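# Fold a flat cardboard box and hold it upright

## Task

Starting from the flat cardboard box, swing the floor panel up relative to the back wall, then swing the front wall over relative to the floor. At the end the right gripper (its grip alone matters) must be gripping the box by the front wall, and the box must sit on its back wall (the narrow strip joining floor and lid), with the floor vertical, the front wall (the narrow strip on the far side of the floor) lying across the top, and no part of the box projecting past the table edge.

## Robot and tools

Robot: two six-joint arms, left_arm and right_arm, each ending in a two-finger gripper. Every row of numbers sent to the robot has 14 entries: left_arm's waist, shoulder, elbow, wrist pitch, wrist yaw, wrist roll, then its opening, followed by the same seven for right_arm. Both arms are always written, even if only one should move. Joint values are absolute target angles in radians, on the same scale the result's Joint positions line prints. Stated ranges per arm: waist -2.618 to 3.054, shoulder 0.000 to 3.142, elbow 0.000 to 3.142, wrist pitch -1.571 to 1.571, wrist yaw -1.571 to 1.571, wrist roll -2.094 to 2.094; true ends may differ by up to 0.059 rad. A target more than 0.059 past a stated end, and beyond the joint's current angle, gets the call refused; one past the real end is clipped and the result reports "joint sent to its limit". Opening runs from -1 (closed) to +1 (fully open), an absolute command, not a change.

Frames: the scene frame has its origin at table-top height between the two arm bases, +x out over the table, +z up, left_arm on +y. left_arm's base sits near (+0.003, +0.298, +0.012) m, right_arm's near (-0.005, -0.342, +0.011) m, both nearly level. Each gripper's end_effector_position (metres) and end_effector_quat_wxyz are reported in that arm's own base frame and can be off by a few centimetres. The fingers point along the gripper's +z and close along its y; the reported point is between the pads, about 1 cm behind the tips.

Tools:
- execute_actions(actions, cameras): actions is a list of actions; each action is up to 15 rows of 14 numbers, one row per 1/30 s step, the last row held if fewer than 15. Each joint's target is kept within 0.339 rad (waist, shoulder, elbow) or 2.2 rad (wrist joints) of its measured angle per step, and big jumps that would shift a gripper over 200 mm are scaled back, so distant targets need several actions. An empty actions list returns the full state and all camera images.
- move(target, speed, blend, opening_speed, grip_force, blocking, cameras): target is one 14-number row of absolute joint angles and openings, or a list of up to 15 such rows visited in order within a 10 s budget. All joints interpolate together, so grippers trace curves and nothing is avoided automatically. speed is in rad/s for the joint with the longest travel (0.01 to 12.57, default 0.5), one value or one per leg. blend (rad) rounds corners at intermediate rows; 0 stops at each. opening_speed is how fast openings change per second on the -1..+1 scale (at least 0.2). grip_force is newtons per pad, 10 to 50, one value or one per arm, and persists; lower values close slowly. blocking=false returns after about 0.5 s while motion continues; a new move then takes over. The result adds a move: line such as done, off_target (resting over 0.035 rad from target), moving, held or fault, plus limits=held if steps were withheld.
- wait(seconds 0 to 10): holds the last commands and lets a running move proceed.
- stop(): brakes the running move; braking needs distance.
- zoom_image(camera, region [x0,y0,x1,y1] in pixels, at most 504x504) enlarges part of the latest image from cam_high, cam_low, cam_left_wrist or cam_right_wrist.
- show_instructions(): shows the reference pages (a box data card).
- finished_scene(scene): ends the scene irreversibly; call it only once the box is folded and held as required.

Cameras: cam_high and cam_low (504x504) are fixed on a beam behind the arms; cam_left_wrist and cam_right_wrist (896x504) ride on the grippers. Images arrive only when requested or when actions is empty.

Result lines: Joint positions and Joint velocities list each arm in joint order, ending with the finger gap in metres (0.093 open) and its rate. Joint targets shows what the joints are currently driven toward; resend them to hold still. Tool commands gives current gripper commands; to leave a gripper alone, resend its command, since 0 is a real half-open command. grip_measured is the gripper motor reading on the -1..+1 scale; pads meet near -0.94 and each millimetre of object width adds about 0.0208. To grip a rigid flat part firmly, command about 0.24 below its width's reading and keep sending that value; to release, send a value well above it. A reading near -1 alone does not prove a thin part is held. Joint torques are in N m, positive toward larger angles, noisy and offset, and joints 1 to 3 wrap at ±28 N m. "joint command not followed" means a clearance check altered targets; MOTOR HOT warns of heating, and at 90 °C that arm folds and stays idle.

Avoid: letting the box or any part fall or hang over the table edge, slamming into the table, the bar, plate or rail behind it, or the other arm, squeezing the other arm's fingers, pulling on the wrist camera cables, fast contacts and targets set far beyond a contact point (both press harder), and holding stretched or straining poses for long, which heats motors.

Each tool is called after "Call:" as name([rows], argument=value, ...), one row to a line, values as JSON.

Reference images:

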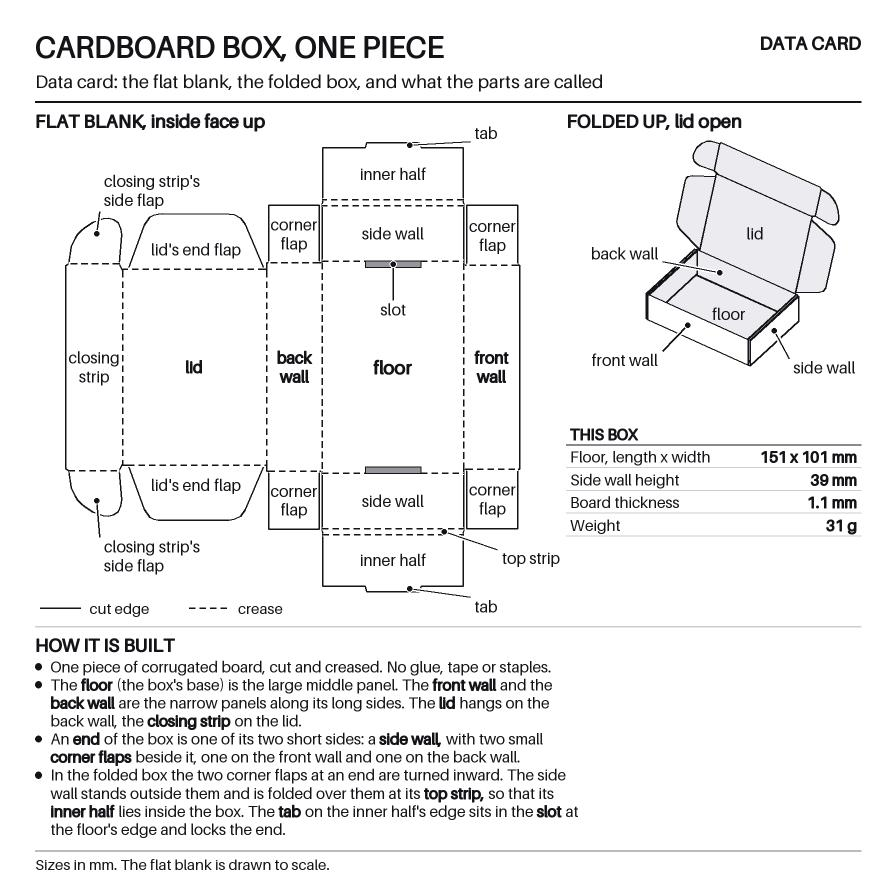

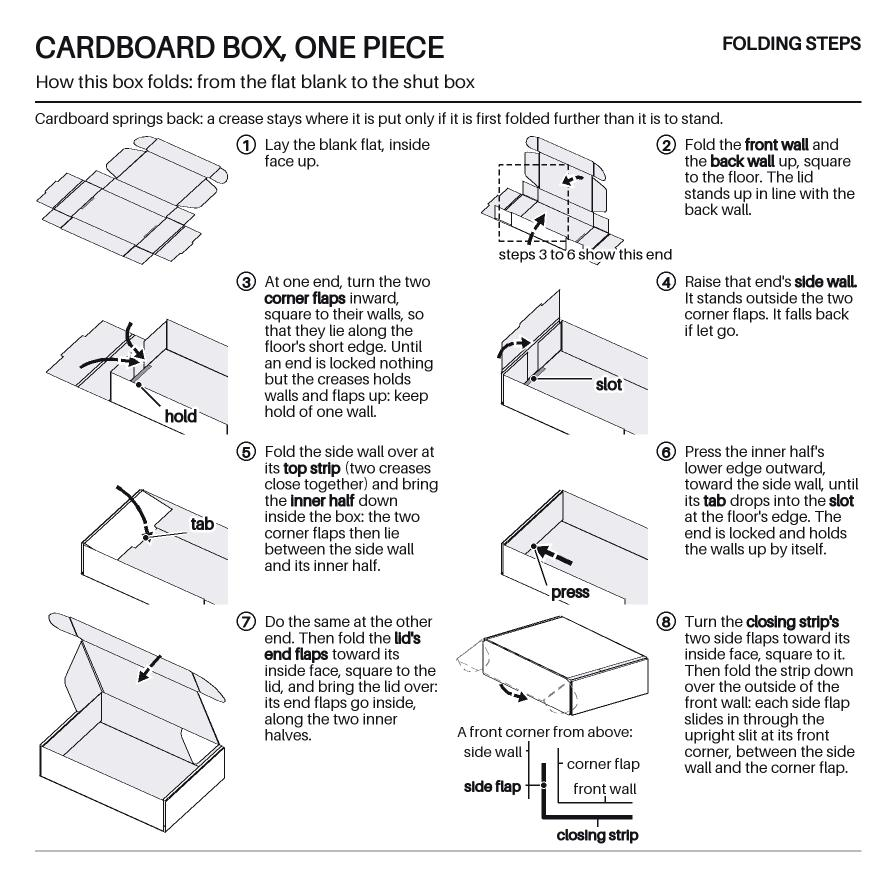

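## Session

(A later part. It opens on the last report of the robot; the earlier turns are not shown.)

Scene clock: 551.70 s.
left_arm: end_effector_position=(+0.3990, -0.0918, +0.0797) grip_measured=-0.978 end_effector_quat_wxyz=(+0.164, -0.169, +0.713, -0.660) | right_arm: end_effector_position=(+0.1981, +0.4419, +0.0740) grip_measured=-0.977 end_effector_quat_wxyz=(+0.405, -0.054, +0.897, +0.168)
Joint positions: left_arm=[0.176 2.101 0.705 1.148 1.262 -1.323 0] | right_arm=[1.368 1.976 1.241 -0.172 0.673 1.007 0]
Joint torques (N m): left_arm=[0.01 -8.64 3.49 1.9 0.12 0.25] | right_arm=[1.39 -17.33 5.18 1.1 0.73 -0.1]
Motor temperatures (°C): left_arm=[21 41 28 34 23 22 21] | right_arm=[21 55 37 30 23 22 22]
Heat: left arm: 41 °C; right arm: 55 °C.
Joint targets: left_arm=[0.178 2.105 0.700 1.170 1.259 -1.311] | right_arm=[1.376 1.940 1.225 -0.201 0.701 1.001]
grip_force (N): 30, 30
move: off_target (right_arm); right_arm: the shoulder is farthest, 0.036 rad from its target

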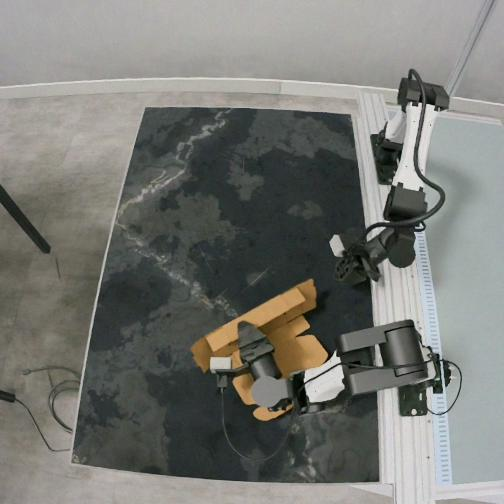

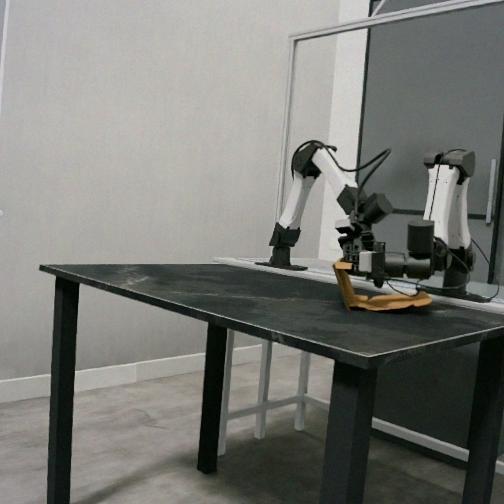

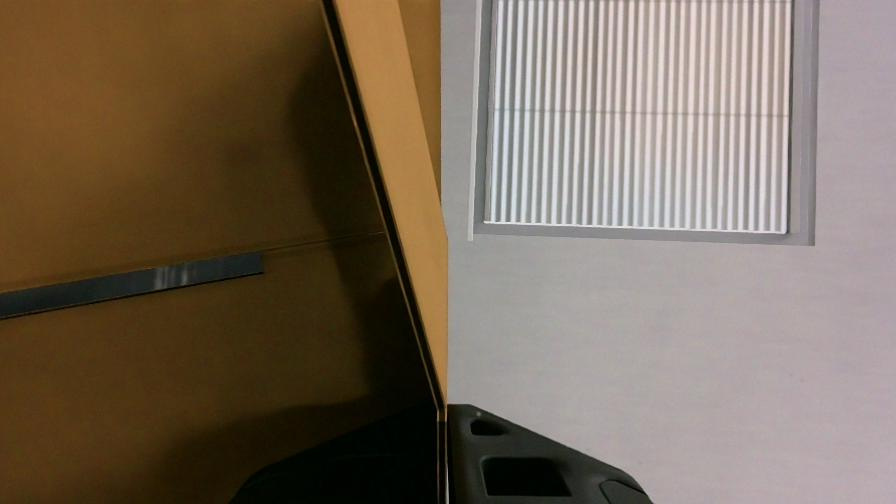

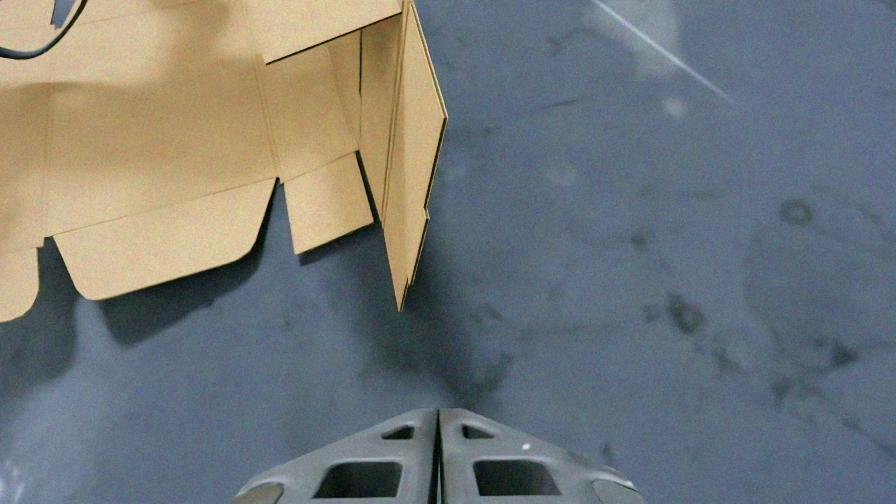

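Call:
move([
  [0.176, 2.105, 0.70, 1.17, 1.258, -1.318, -1, 1.518, 2.46, 1.44, 1.035, 1.437, -1.583, 0.0],
  [0.176, 2.105, 0.70, 1.17, 1.258, -1.318, -1, 1.408, 2.51, 1.502, 1.02, 1.315, -1.583, 0.0],
], speed=[0.9, 0.4], blend=[0.02, 0], cameras=["cam_low", "cam_right_wrist", "cam_high"])

Call:
zoom_image(camera="cam_low", region=[230, 230, 430, 330])

Call:
zoom_image(camera="cam_high", region=[160, 230, 360, 430])

Scene clock: 567.70 s.
left_arm: end_effector_position=(+0.3990, -0.0918, +0.0797) grip_measured=-0.978 end_effector_quat_wxyz=(+0.164, -0.169, +0.713, -0.660) | right_arm: end_effector_position=(+0.2502, +0.4887, +0.1006) grip_measured=-0.002 end_effector_quat_wxyz=(+0.511, -0.523, +0.478, -0.487)
Joint positions: left_arm=[0.176 2.101 0.705 1.148 1.262 -1.323 0] | right_arm=[1.4 2.475 1.474 0.982 1.331 -1.573 0.045]
Joint torques (N m): left_arm=[-0.16 -8.66 3.51 1.91 0.11 0.18] | right_arm=[1.29 -13.71 7.83 2.05 -0.09 -0.04]
Motor temperatures (°C): left_arm=[21 40 28 33 23 22 21] | right_arm=[21 58 37 31 23 22 22]
Heat: left arm: 40 °C; right arm: 58 °C.
Joint targets: left_arm=[0.176 2.105 0.700 1.170 1.258 -1.318] | right_arm=[1.408 2.511 1.502 1.020 1.315 -1.583]
grip_force (N): 30, 30
move: off_target (right_arm); right_arm: the wrist pitch is farthest, 0.038 rad from its target
Images, in order (width x height): cam_high 504x504, cam_low 504x504, cam_right_wrist 896x504.

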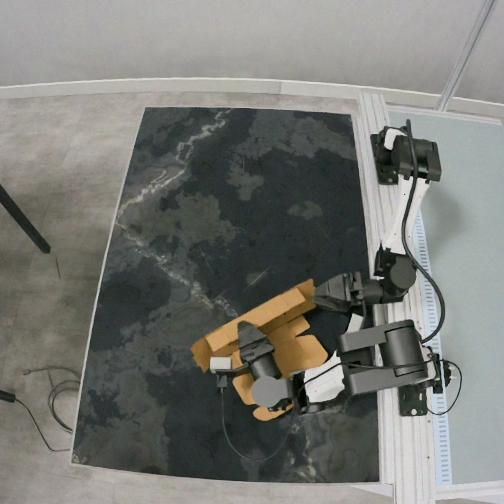

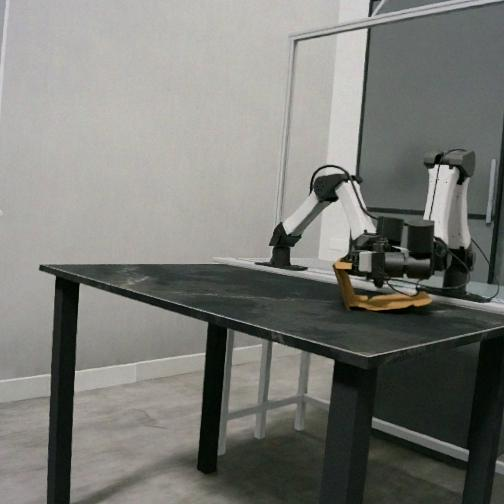

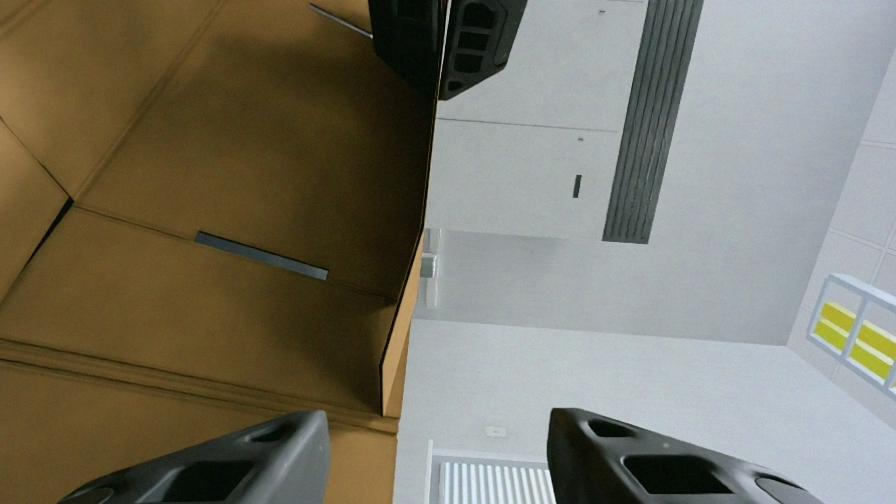

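Scaled by 2.520 from the camera's 504x504 image, which has a finer 720x720 frame.

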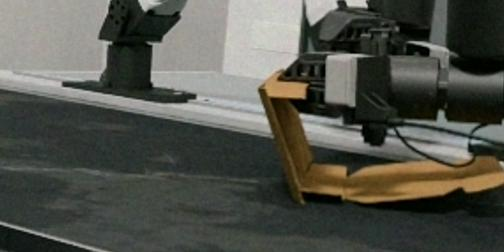

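Scaled by 2.520 from the camera's 504x504 image, which has a finer 720x720 frame.

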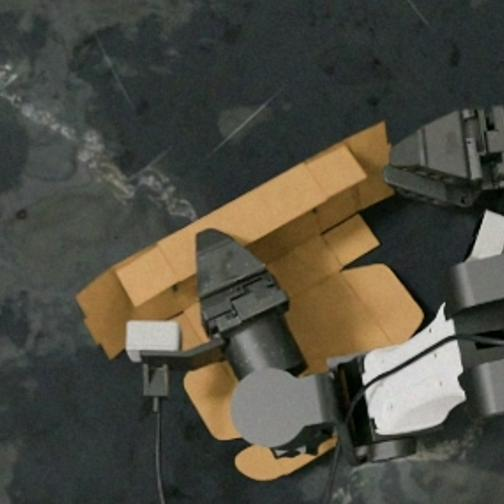

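Call:
move(target=[0.176, 2.105, 0.70, 1.17, 1.258, -1.318, -1, 1.238, 2.622, 1.696, 0.899, 1.142, -1.575, 0.0], speed=0.2, cameras=["cam_low", "cam_right_wrist", "cam_high"])

Call:
zoom_image(camera="cam_high", region=[160, 230, 360, 430])

Scene clock: 573.53 s.
left_arm: end_effector_position=(+0.4009, -0.0909, +0.0796) grip_measured=-0.978 end_effector_quat_wxyz=(+0.169, -0.172, +0.713, -0.658) | right_arm: end_effector_position=(+0.3257, +0.5051, +0.0999) grip_measured=-0.002 end_effector_quat_wxyz=(+0.528, -0.515, +0.480, -0.475)
Joint positions: left_arm=[0.176 2.101 0.705 1.151 1.249 -1.323 0] | right_arm=[1.259 2.581 1.669 0.934 1.17 -1.573 0.045]
Joint torques (N m): left_arm=[-0.16 -8.57 3.48 1.87 0.19 0.19] | right_arm=[-0.23 -14.39 8.21 1.34 -0.13 0.03]
Motor temperatures (°C): left_arm=[21 40 28 33 23 22 21] | right_arm=[21 58 37 32 23 22 22]
Heat: left arm: 40 °C; right arm: 58 °C.
Joint targets: left_arm=[0.176 2.105 0.700 1.170 1.257 -1.318] | right_arm=[1.251 2.622 1.696 0.899 1.152 -1.575]
grip_force (N): 30, 30
move: off_target (right_arm); right_arm: the shoulder is farthest, 0.041 rad from its target
Images, in order (width x height): cam_high 504x504, cam_low 504x504, cam_right_wrist 896x504.

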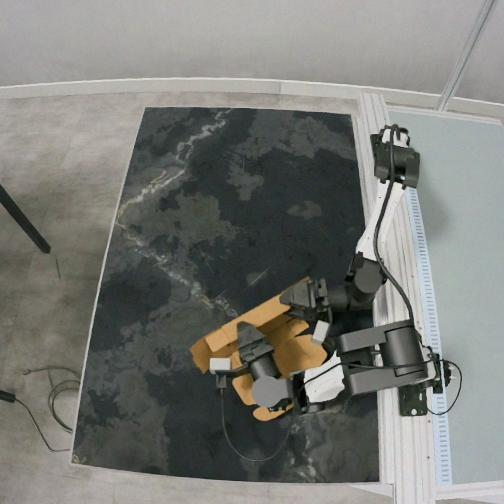

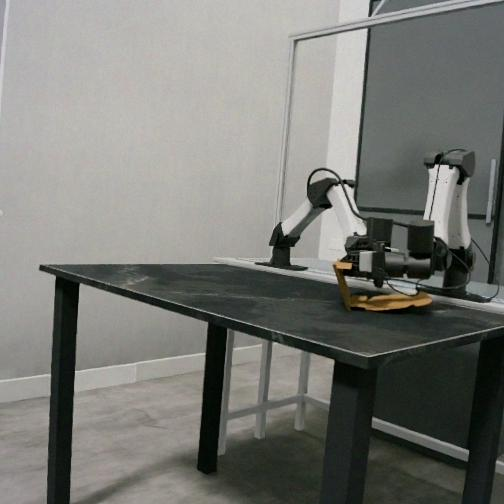

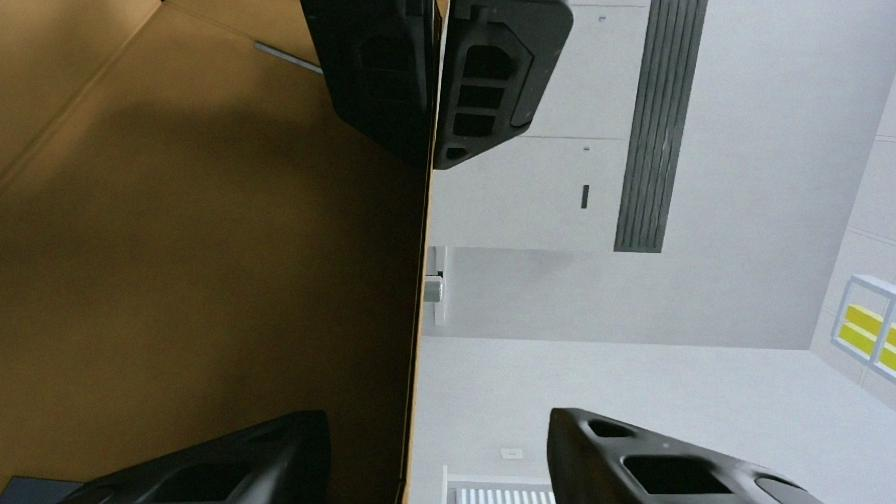

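Scaled by 2.520 from the camera's 504x504 image, which has a finer 720x720 frame.

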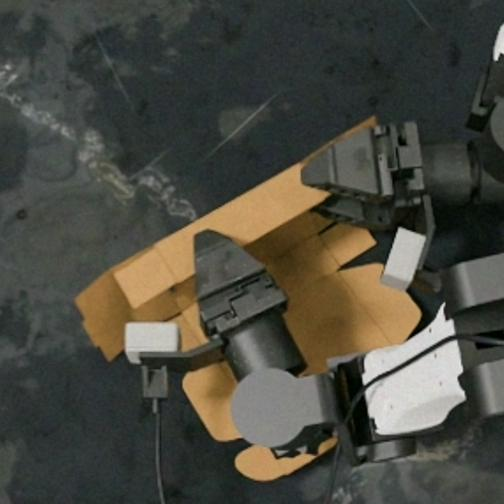

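Call:
move(target=[0.176, 2.105, 0.70, 1.17, 1.258, -1.318, -1, 1.237, 2.754, 1.968, 0.742, 1.252, -1.573, 0.0], speed=0.2, cameras=["cam_low", "cam_right_wrist", "cam_high", "cam_left_wrist"])

Call:
zoom_image(camera="cam_high", region=[160, 230, 360, 430])

Call:
zoom_image(camera="cam_low", region=[280, 220, 440, 330])

Scene clock: 582.43 s.
left_arm: end_effector_position=(+0.4013, -0.0906, +0.0795) grip_measured=-0.978 end_effector_quat_wxyz=(+0.170, -0.173, +0.713, -0.658) | right_arm: end_effector_position=(+0.3470, +0.5218, +0.0928) grip_measured=-0.002 end_effector_quat_wxyz=(+0.499, -0.503, +0.498, -0.500)
Joint positions: left_arm=[0.176 2.101 0.705 1.151 1.246 -1.323 0] | right_arm=[1.241 2.714 1.935 0.773 1.236 -1.573 0.045]
Joint torques (N m): left_arm=[-0.17 -8.64 3.55 1.88 0.24 0.19] | right_arm=[-0.05 -15.83 8.98 1.33 0.24 0.05]
Motor temperatures (°C): left_arm=[21 40 28 34 23 22 21] | right_arm=[21 58 38 32 23 22 22]
Heat: left arm: 40 °C; right arm: 58 °C.
Joint targets: left_arm=[0.176 2.105 0.700 1.170 1.258 -1.318] | right_arm=[1.234 2.754 1.968 0.742 1.252 -1.573]
grip_force (N): 30, 30
move: off_target (right_arm); right_arm: the shoulder is farthest, 0.040 rad from its target

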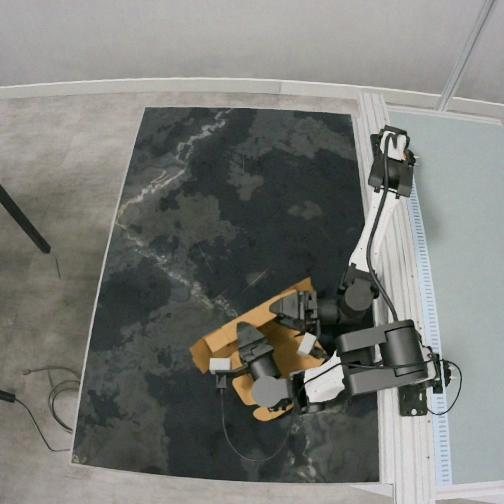

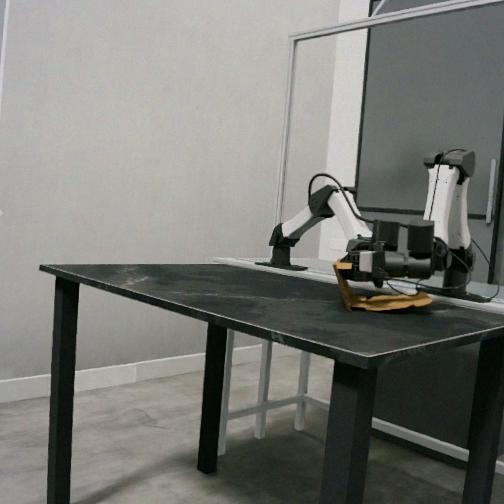

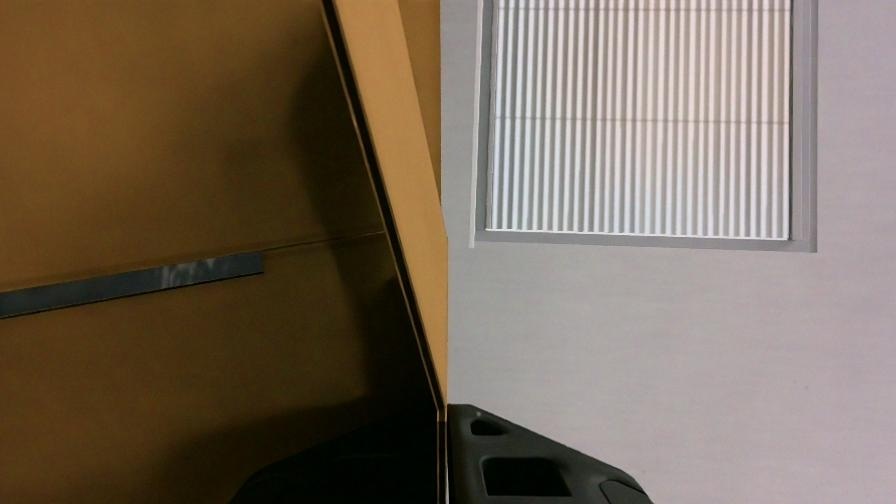

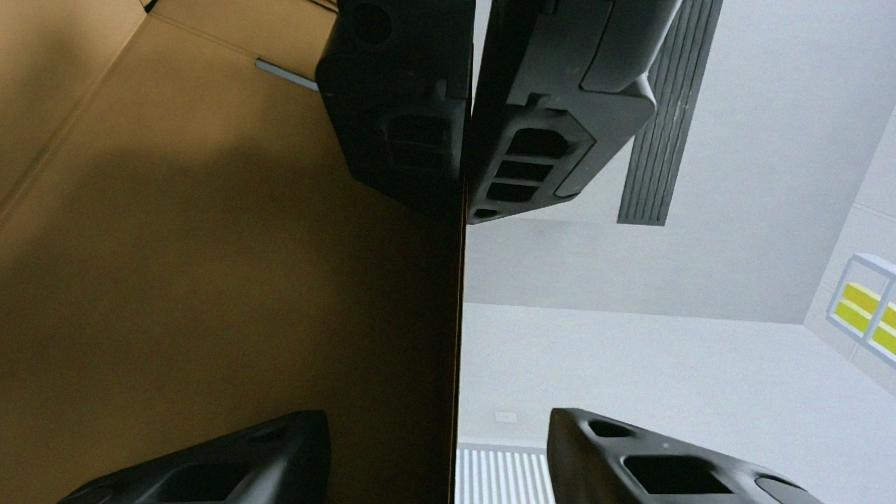

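Scaled by 2.520 from the camera's 504x504 image, which has a finer 720x720 frame.

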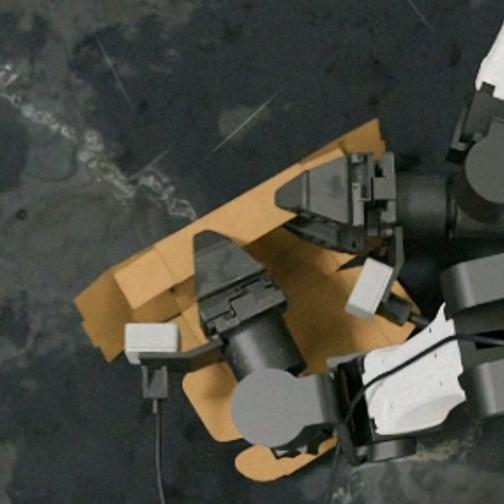

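Scaled by 3.150 from the camera's 504x504 image, which has a finer 720x720 frame.

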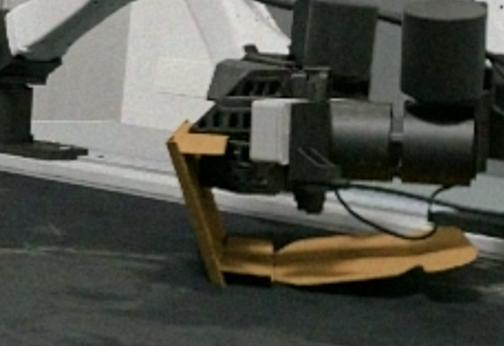

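Call:
move(target=[0.176, 2.105, 0.70, 1.17, 1.258, -1.318, -1, 1.241, 2.754, 1.968, 0.742, 1.248, -1.573, -1], grip_force=[30, 40], cameras=["cam_low", "cam_right_wrist", "cam_high", "cam_left_wrist"])

Call:
zoom_image(camera="cam_high", region=[160, 230, 360, 430])

Call:
zoom_image(camera="cam_low", region=[280, 220, 440, 330])

Scene clock: 586.23 s.
left_arm: end_effector_position=(+0.4013, -0.0906, +0.0795) grip_measured=-0.978 end_effector_quat_wxyz=(+0.166, -0.178, +0.712, -0.659) | right_arm: end_effector_position=(+0.3457, +0.5230, +0.0952) grip_measured=-0.974 end_effector_quat_wxyz=(+0.511, -0.490, +0.510, -0.488)
Joint positions: left_arm=[0.176 2.101 0.705 1.151 1.246 -1.336 0] | right_arm=[1.244 2.714 1.943 0.772 1.241 -1.528 0]
Joint torques (N m): left_arm=[-0.28 -8.61 3.47 1.89 0.23 0.32] | right_arm=[0.58 -15.82 8.44 1.34 0.14 -0.29]
Motor temperatures (°C): left_arm=[21 40 28 34 23 22 21] | right_arm=[21 59 39 32 23 22 22]
Heat: left arm: 40 °C; right arm: 59 °C.
Joint targets: left_arm=[0.175 2.105 0.700 1.170 1.258 -1.317] | right_arm=[1.244 2.754 1.968 0.741 1.248 -1.564]
grip_force (N): 30, 40
move: off_target (right_arm); right_arm: the wrist roll is farthest, 0.045 rad from its target

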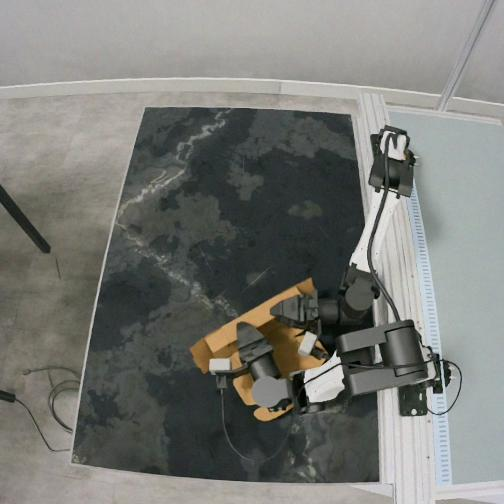

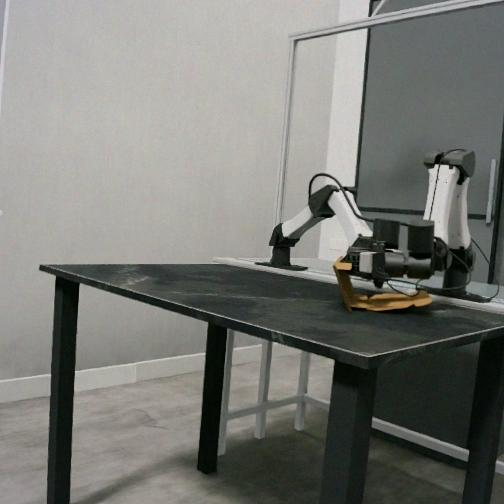

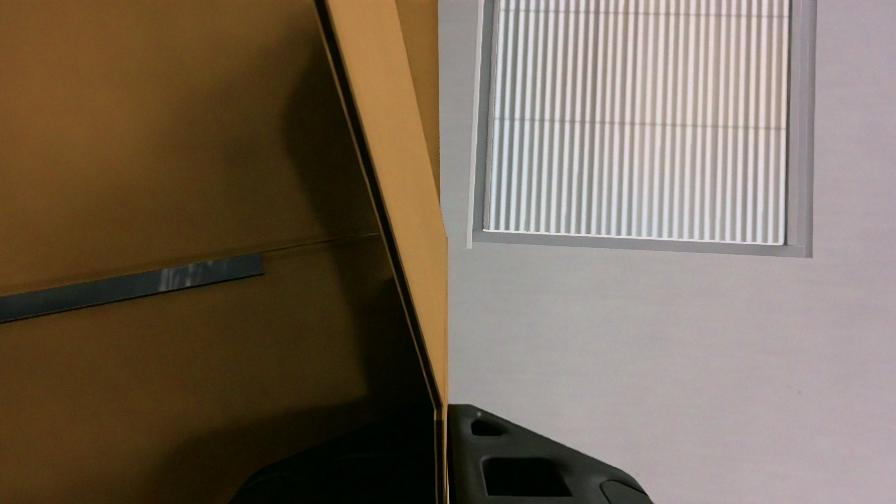

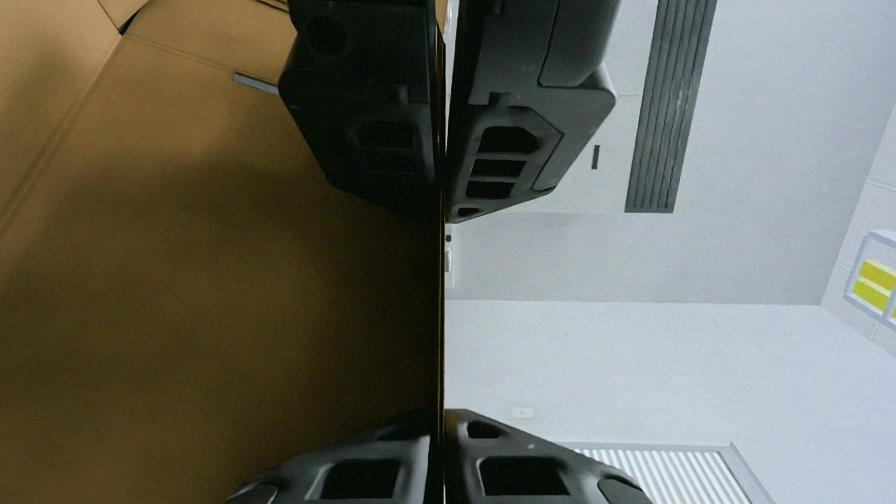

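Scaled by 2.520 from the camera's 504x504 image, which has a finer 720x720 frame.

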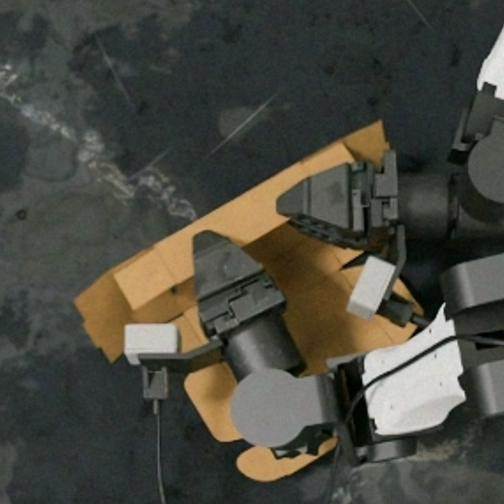

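Scaled by 3.150 from the camera's 504x504 image, which has a finer 720x720 frame.

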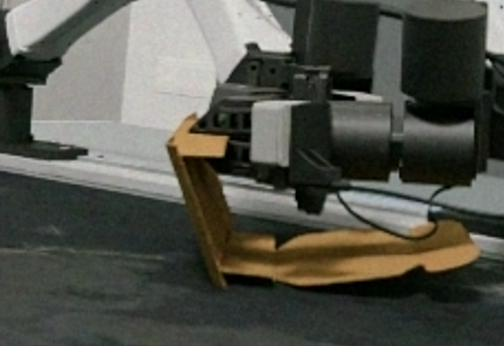

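Call:
move([
  [0.175, 2.105, 0.70, 1.17, 1.258, -1.318, -0.4, 1.244, 2.754, 1.968, 0.742, 1.248, -1.564, -1],
  [0.40, 2.105, 0.70, 1.17, 1.258, -1.318, -0.4, 1.244, 2.754, 1.968, 0.742, 1.248, -1.564, -1],
  [0.40, 1.80, 0.95, 0.75, 0.9, -1.2, -0.4, 1.244, 2.754, 1.968, 0.742, 1.248, -1.564, -1],
  [0.046, 1.88, 1.385, -1.03, 0.0, -0.785, -1, 1.244, 2.754, 1.968, 0.742, 1.248, -1.564, -1],
], speed=[0.4, 0.5, 0.9, 0.9], blend=[0, 0.03, 0.08, 0], cameras=["cam_low", "cam_right_wrist", "cam_high", "cam_left_wrist"])

Call:
zoom_image(camera="cam_high", region=[160, 230, 360, 430])

Call:
zoom_image(camera="cam_low", region=[280, 220, 440, 330])

Scene clock: 602.03 s.
left_arm: end_effector_position=(+0.3498, +0.0161, +0.0562) grip_measured=-0.980 end_effector_quat_wxyz=(+0.017, -0.414, +0.910, -0.017) | right_arm: end_effector_position=(+0.3547, +0.5192, +0.0970) grip_measured=-0.975 end_effector_quat_wxyz=(+0.507, -0.490, +0.509, -0.494)
Joint positions: left_arm=[0.055 1.865 1.353 -1.015 0.019 -0.8 0] | right_arm=[1.227 2.714 1.948 0.773 1.231 -1.545 0]
Joint torques (N m): left_arm=[-0.84 -7.71 8.49 0.22 -0.12 0.28] | right_arm=[0.95 -15.86 8.16 1.35 0.15 -0.13]
Motor temperatures (°C): left_arm=[21 39 29 33 23 22 21] | right_arm=[21 63 40 31 23 22 22]
Heat: left arm: 39 °C; right arm: 63 °C.
Joint targets: left_arm=[0.047 1.880 1.385 -1.030 0.009 -0.785] | right_arm=[1.231 2.754 1.969 0.743 1.239 -1.565]
grip_force (N): 30, 40
move: off_target (right_arm); right_arm: the shoulder is farthest, 0.040 rad from its target

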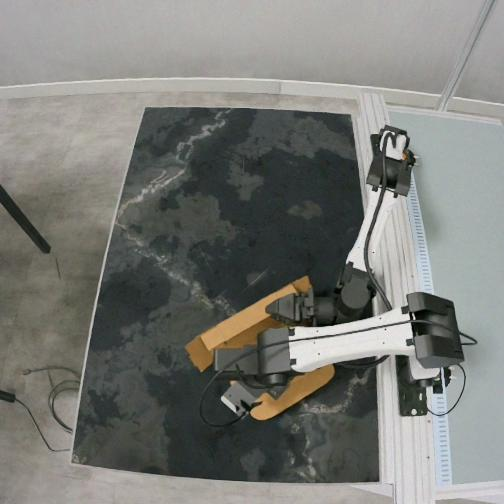

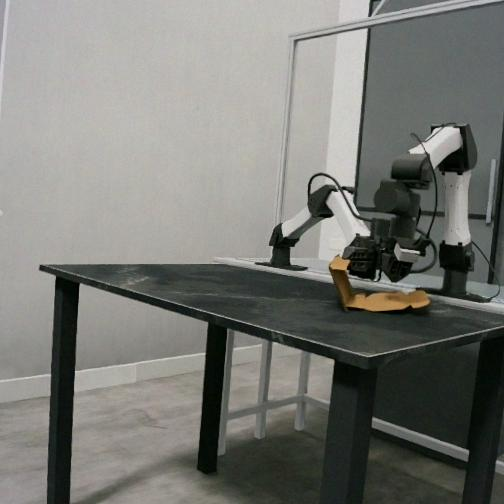

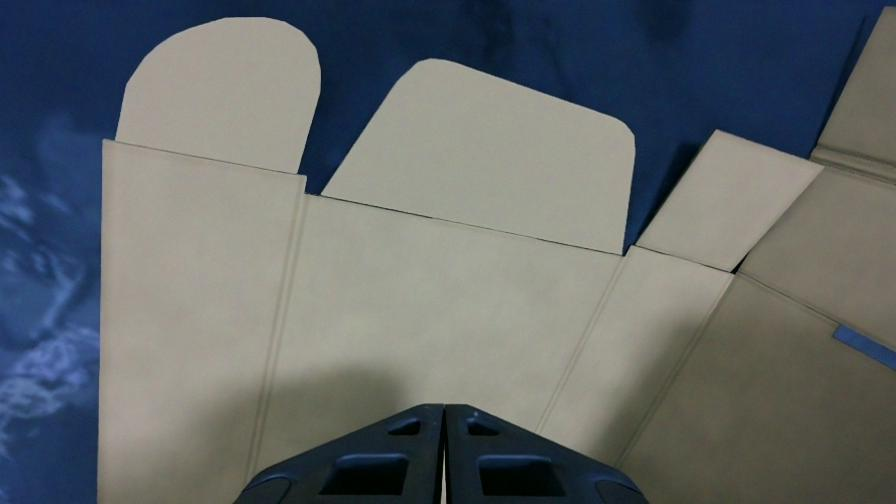

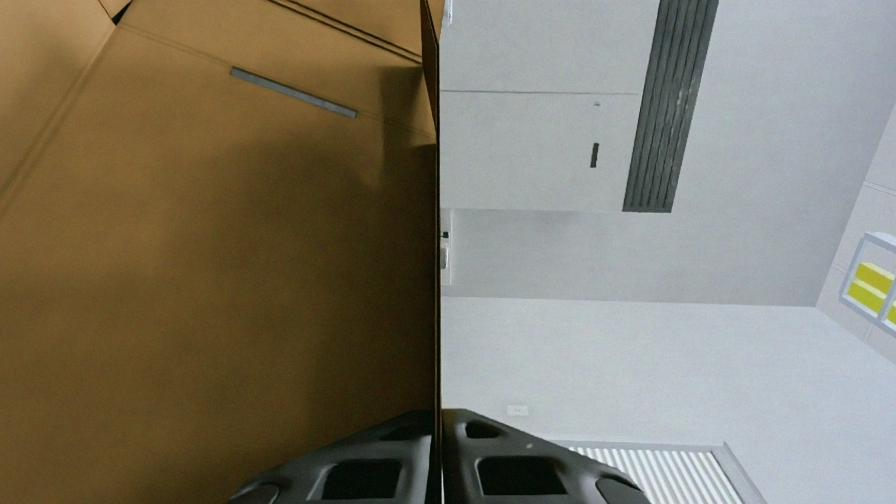

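Scaled by 2.520 from the camera's 504x504 image, which has a finer 720x720 frame.

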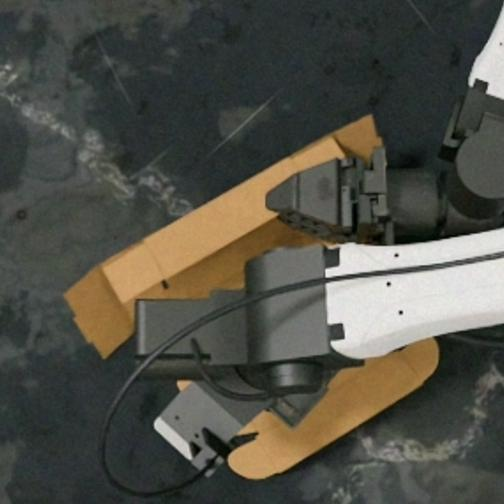

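Scaled by 3.150 from the camera's 504x504 image, which has a finer 720x720 frame.

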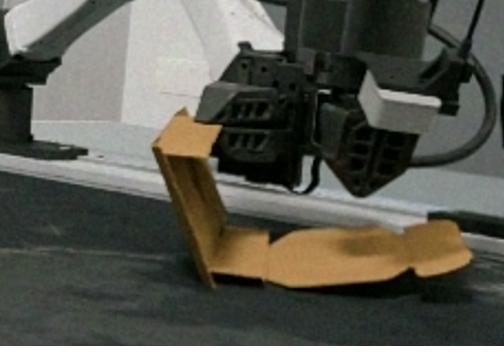

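Call:
move([
  [0.046, 2.015, 1.215, -0.79, 0.0, -0.785, -1, 1.231, 2.754, 1.969, 0.743, 1.239, -1.565, -1],
  [0.046, 2.02, 1.21, -0.79, 0.0, -0.785, -1, 1.268, 2.842, 2.18, 0.616, 1.275, -1.565, -1],
], speed=[0.4, 0.2], cameras=["cam_low", "cam_right_wrist", "cam_left_wrist"])

Call:
zoom_image(camera="cam_low", region=[280, 220, 440, 330])

Scene clock: 611.23 s.
left_arm: end_effector_position=(+0.3430, +0.0170, -0.0055) grip_measured=-0.980 end_effector_quat_wxyz=(-0.011, -0.415, +0.910, -0.002) | right_arm: end_effector_position=(+0.3353, +0.5496, +0.1096) grip_measured=-0.975 end_effector_quat_wxyz=(+0.516, -0.484, +0.511, -0.488)
Joint positions: left_arm=[0.055 1.982 1.252 -0.86 0.011 -0.8 0] | right_arm=[1.276 2.793 2.153 0.671 1.276 -1.545 0]
Joint torques (N m): left_arm=[-0.87 -5.91 2.11 0.92 -0.12 0.26] | right_arm=[1.01 -15.53 8.87 1.04 0.14 -0.12]
Motor temperatures (°C): left_arm=[21 39 29 32 23 22 21] | right_arm=[21 65 41 31 23 22 22]
Heat: left arm: 39 °C; right arm: 65 °C.
Joint targets: left_arm=[0.046 2.021 1.211 -0.789 0.000 -0.785] | right_arm=[1.281 2.843 2.180 0.616 1.284 -1.564]
grip_force (N): 30, 40
move: off_target (left_arm, right_arm); left_arm: the wrist pitch is farthest, 0.070 rad from its target; right_arm: the wrist pitch is farthest, 0.055 rad from its target
Images, in order (width x height): cam_low 504x504, cam_left_wrist 896x504, cam_right_wrist 896x504.

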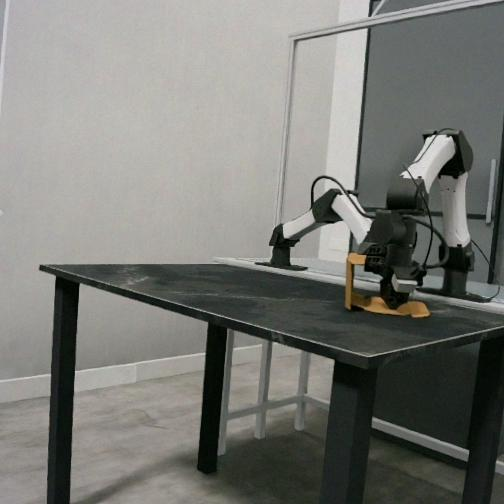

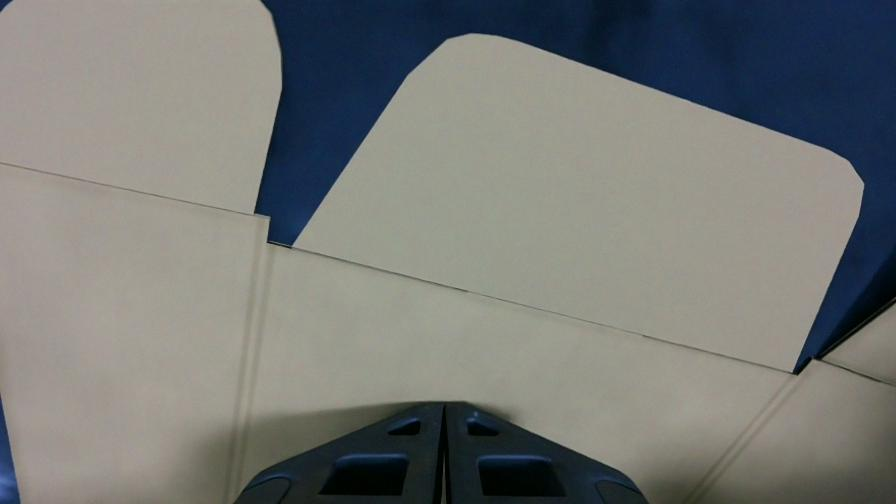

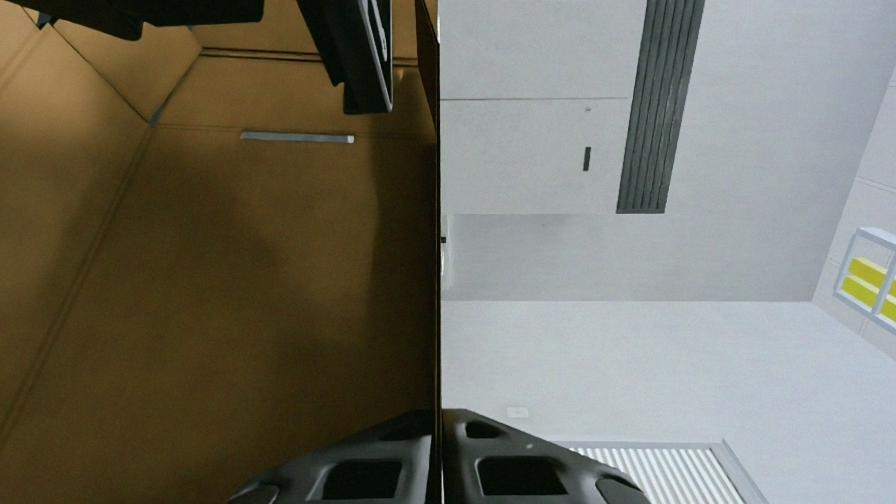

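Scaled by 3.150 from the camera's 504x504 image, which has a finer 720x720 frame.

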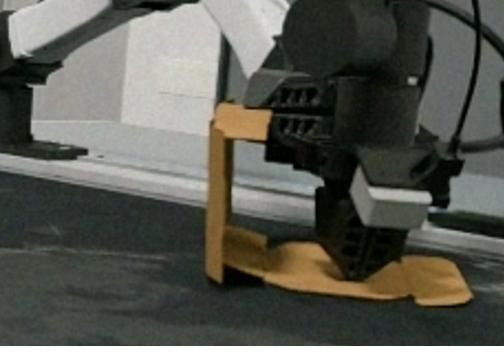

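Call:
move(target=[0.046, 2.03, 1.205, -0.80, 0.0, -0.785, -1, 1.303, 3.01, 2.485, 0.43, 1.31, -1.565, -1], speed=0.25, cameras=["cam_low", "cam_left_wrist", "cam_high"])

Call:
zoom_image(camera="cam_low", region=[280, 220, 440, 330])

Scene clock: 614.90 s.
left_arm: end_effector_position=(+0.3464, +0.0190, -0.0051) grip_measured=-0.980 end_effector_quat_wxyz=(-0.002, -0.414, +0.910, +0.000) | right_arm: end_effector_position=(+0.3245, +0.5761, +0.1028) grip_measured=-0.975 end_effector_quat_wxyz=(+0.507, -0.490, +0.509, -0.494)
Joint positions: left_arm=[0.055 1.98 1.252 -0.846 0.001 -0.799 0] | right_arm=[1.307 2.952 2.465 0.499 1.313 -1.55 0]
Joint torques (N m): left_arm=[-0.94 -5.12 1.69 0.71 -0.11 0.26] | right_arm=[0.24 -15.53 8.59 0.85 0.04 -0.09]
Motor temperatures (°C): left_arm=[21 38 29 31 23 22 21] | right_arm=[21 66 41 31 23 22 22]
Heat: left arm: 38 °C; right arm: 66 °C.
Joint targets: left_arm=[0.046 2.029 1.205 -0.801 -0.007 -0.783] | right_arm=[1.303 3.010 2.485 0.429 1.311 -1.565]
grip_force (N): 30, 40
move: off_target (left_arm, right_arm); left_arm: the shoulder is farthest, 0.050 rad from its target; right_arm: the wrist pitch is farthest, 0.069 rad from its target
Images, in order (width x height): cam_high 504x504, cam_low 504x504, cam_left_wrist 896x504.

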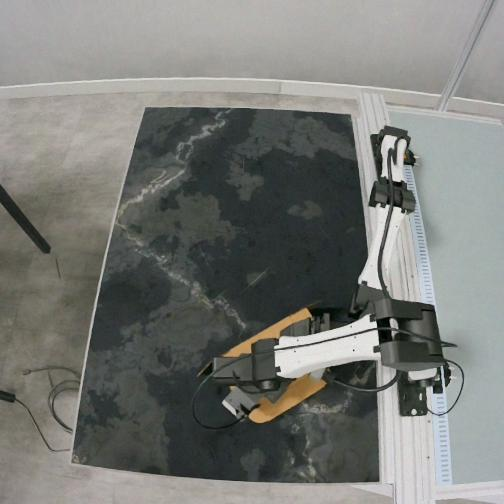

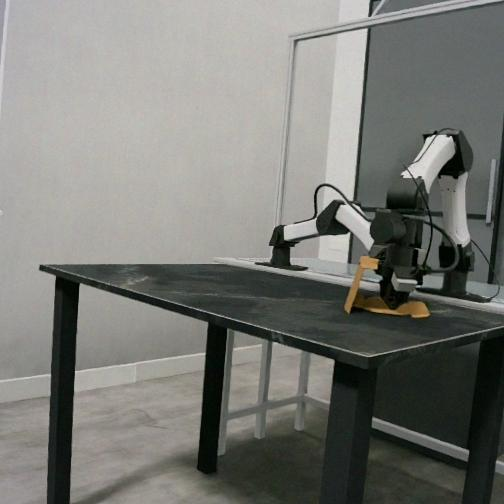

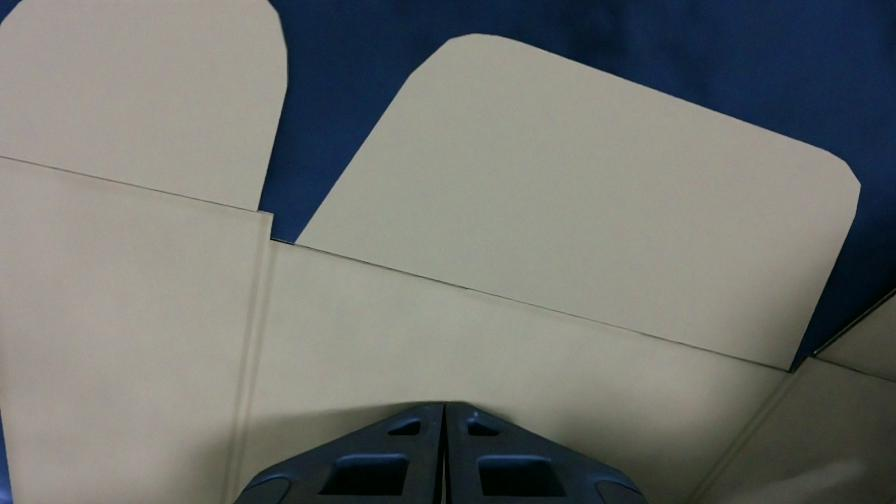

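Scaled by 3.150 from the camera's 504x504 image, which has a finer 720x720 frame.

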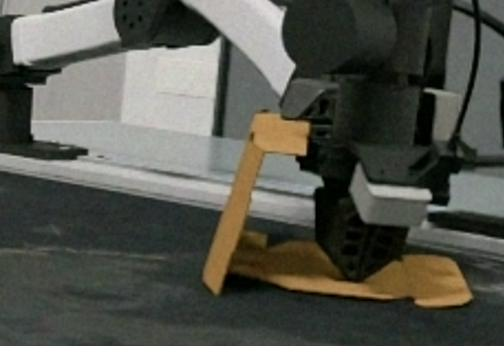

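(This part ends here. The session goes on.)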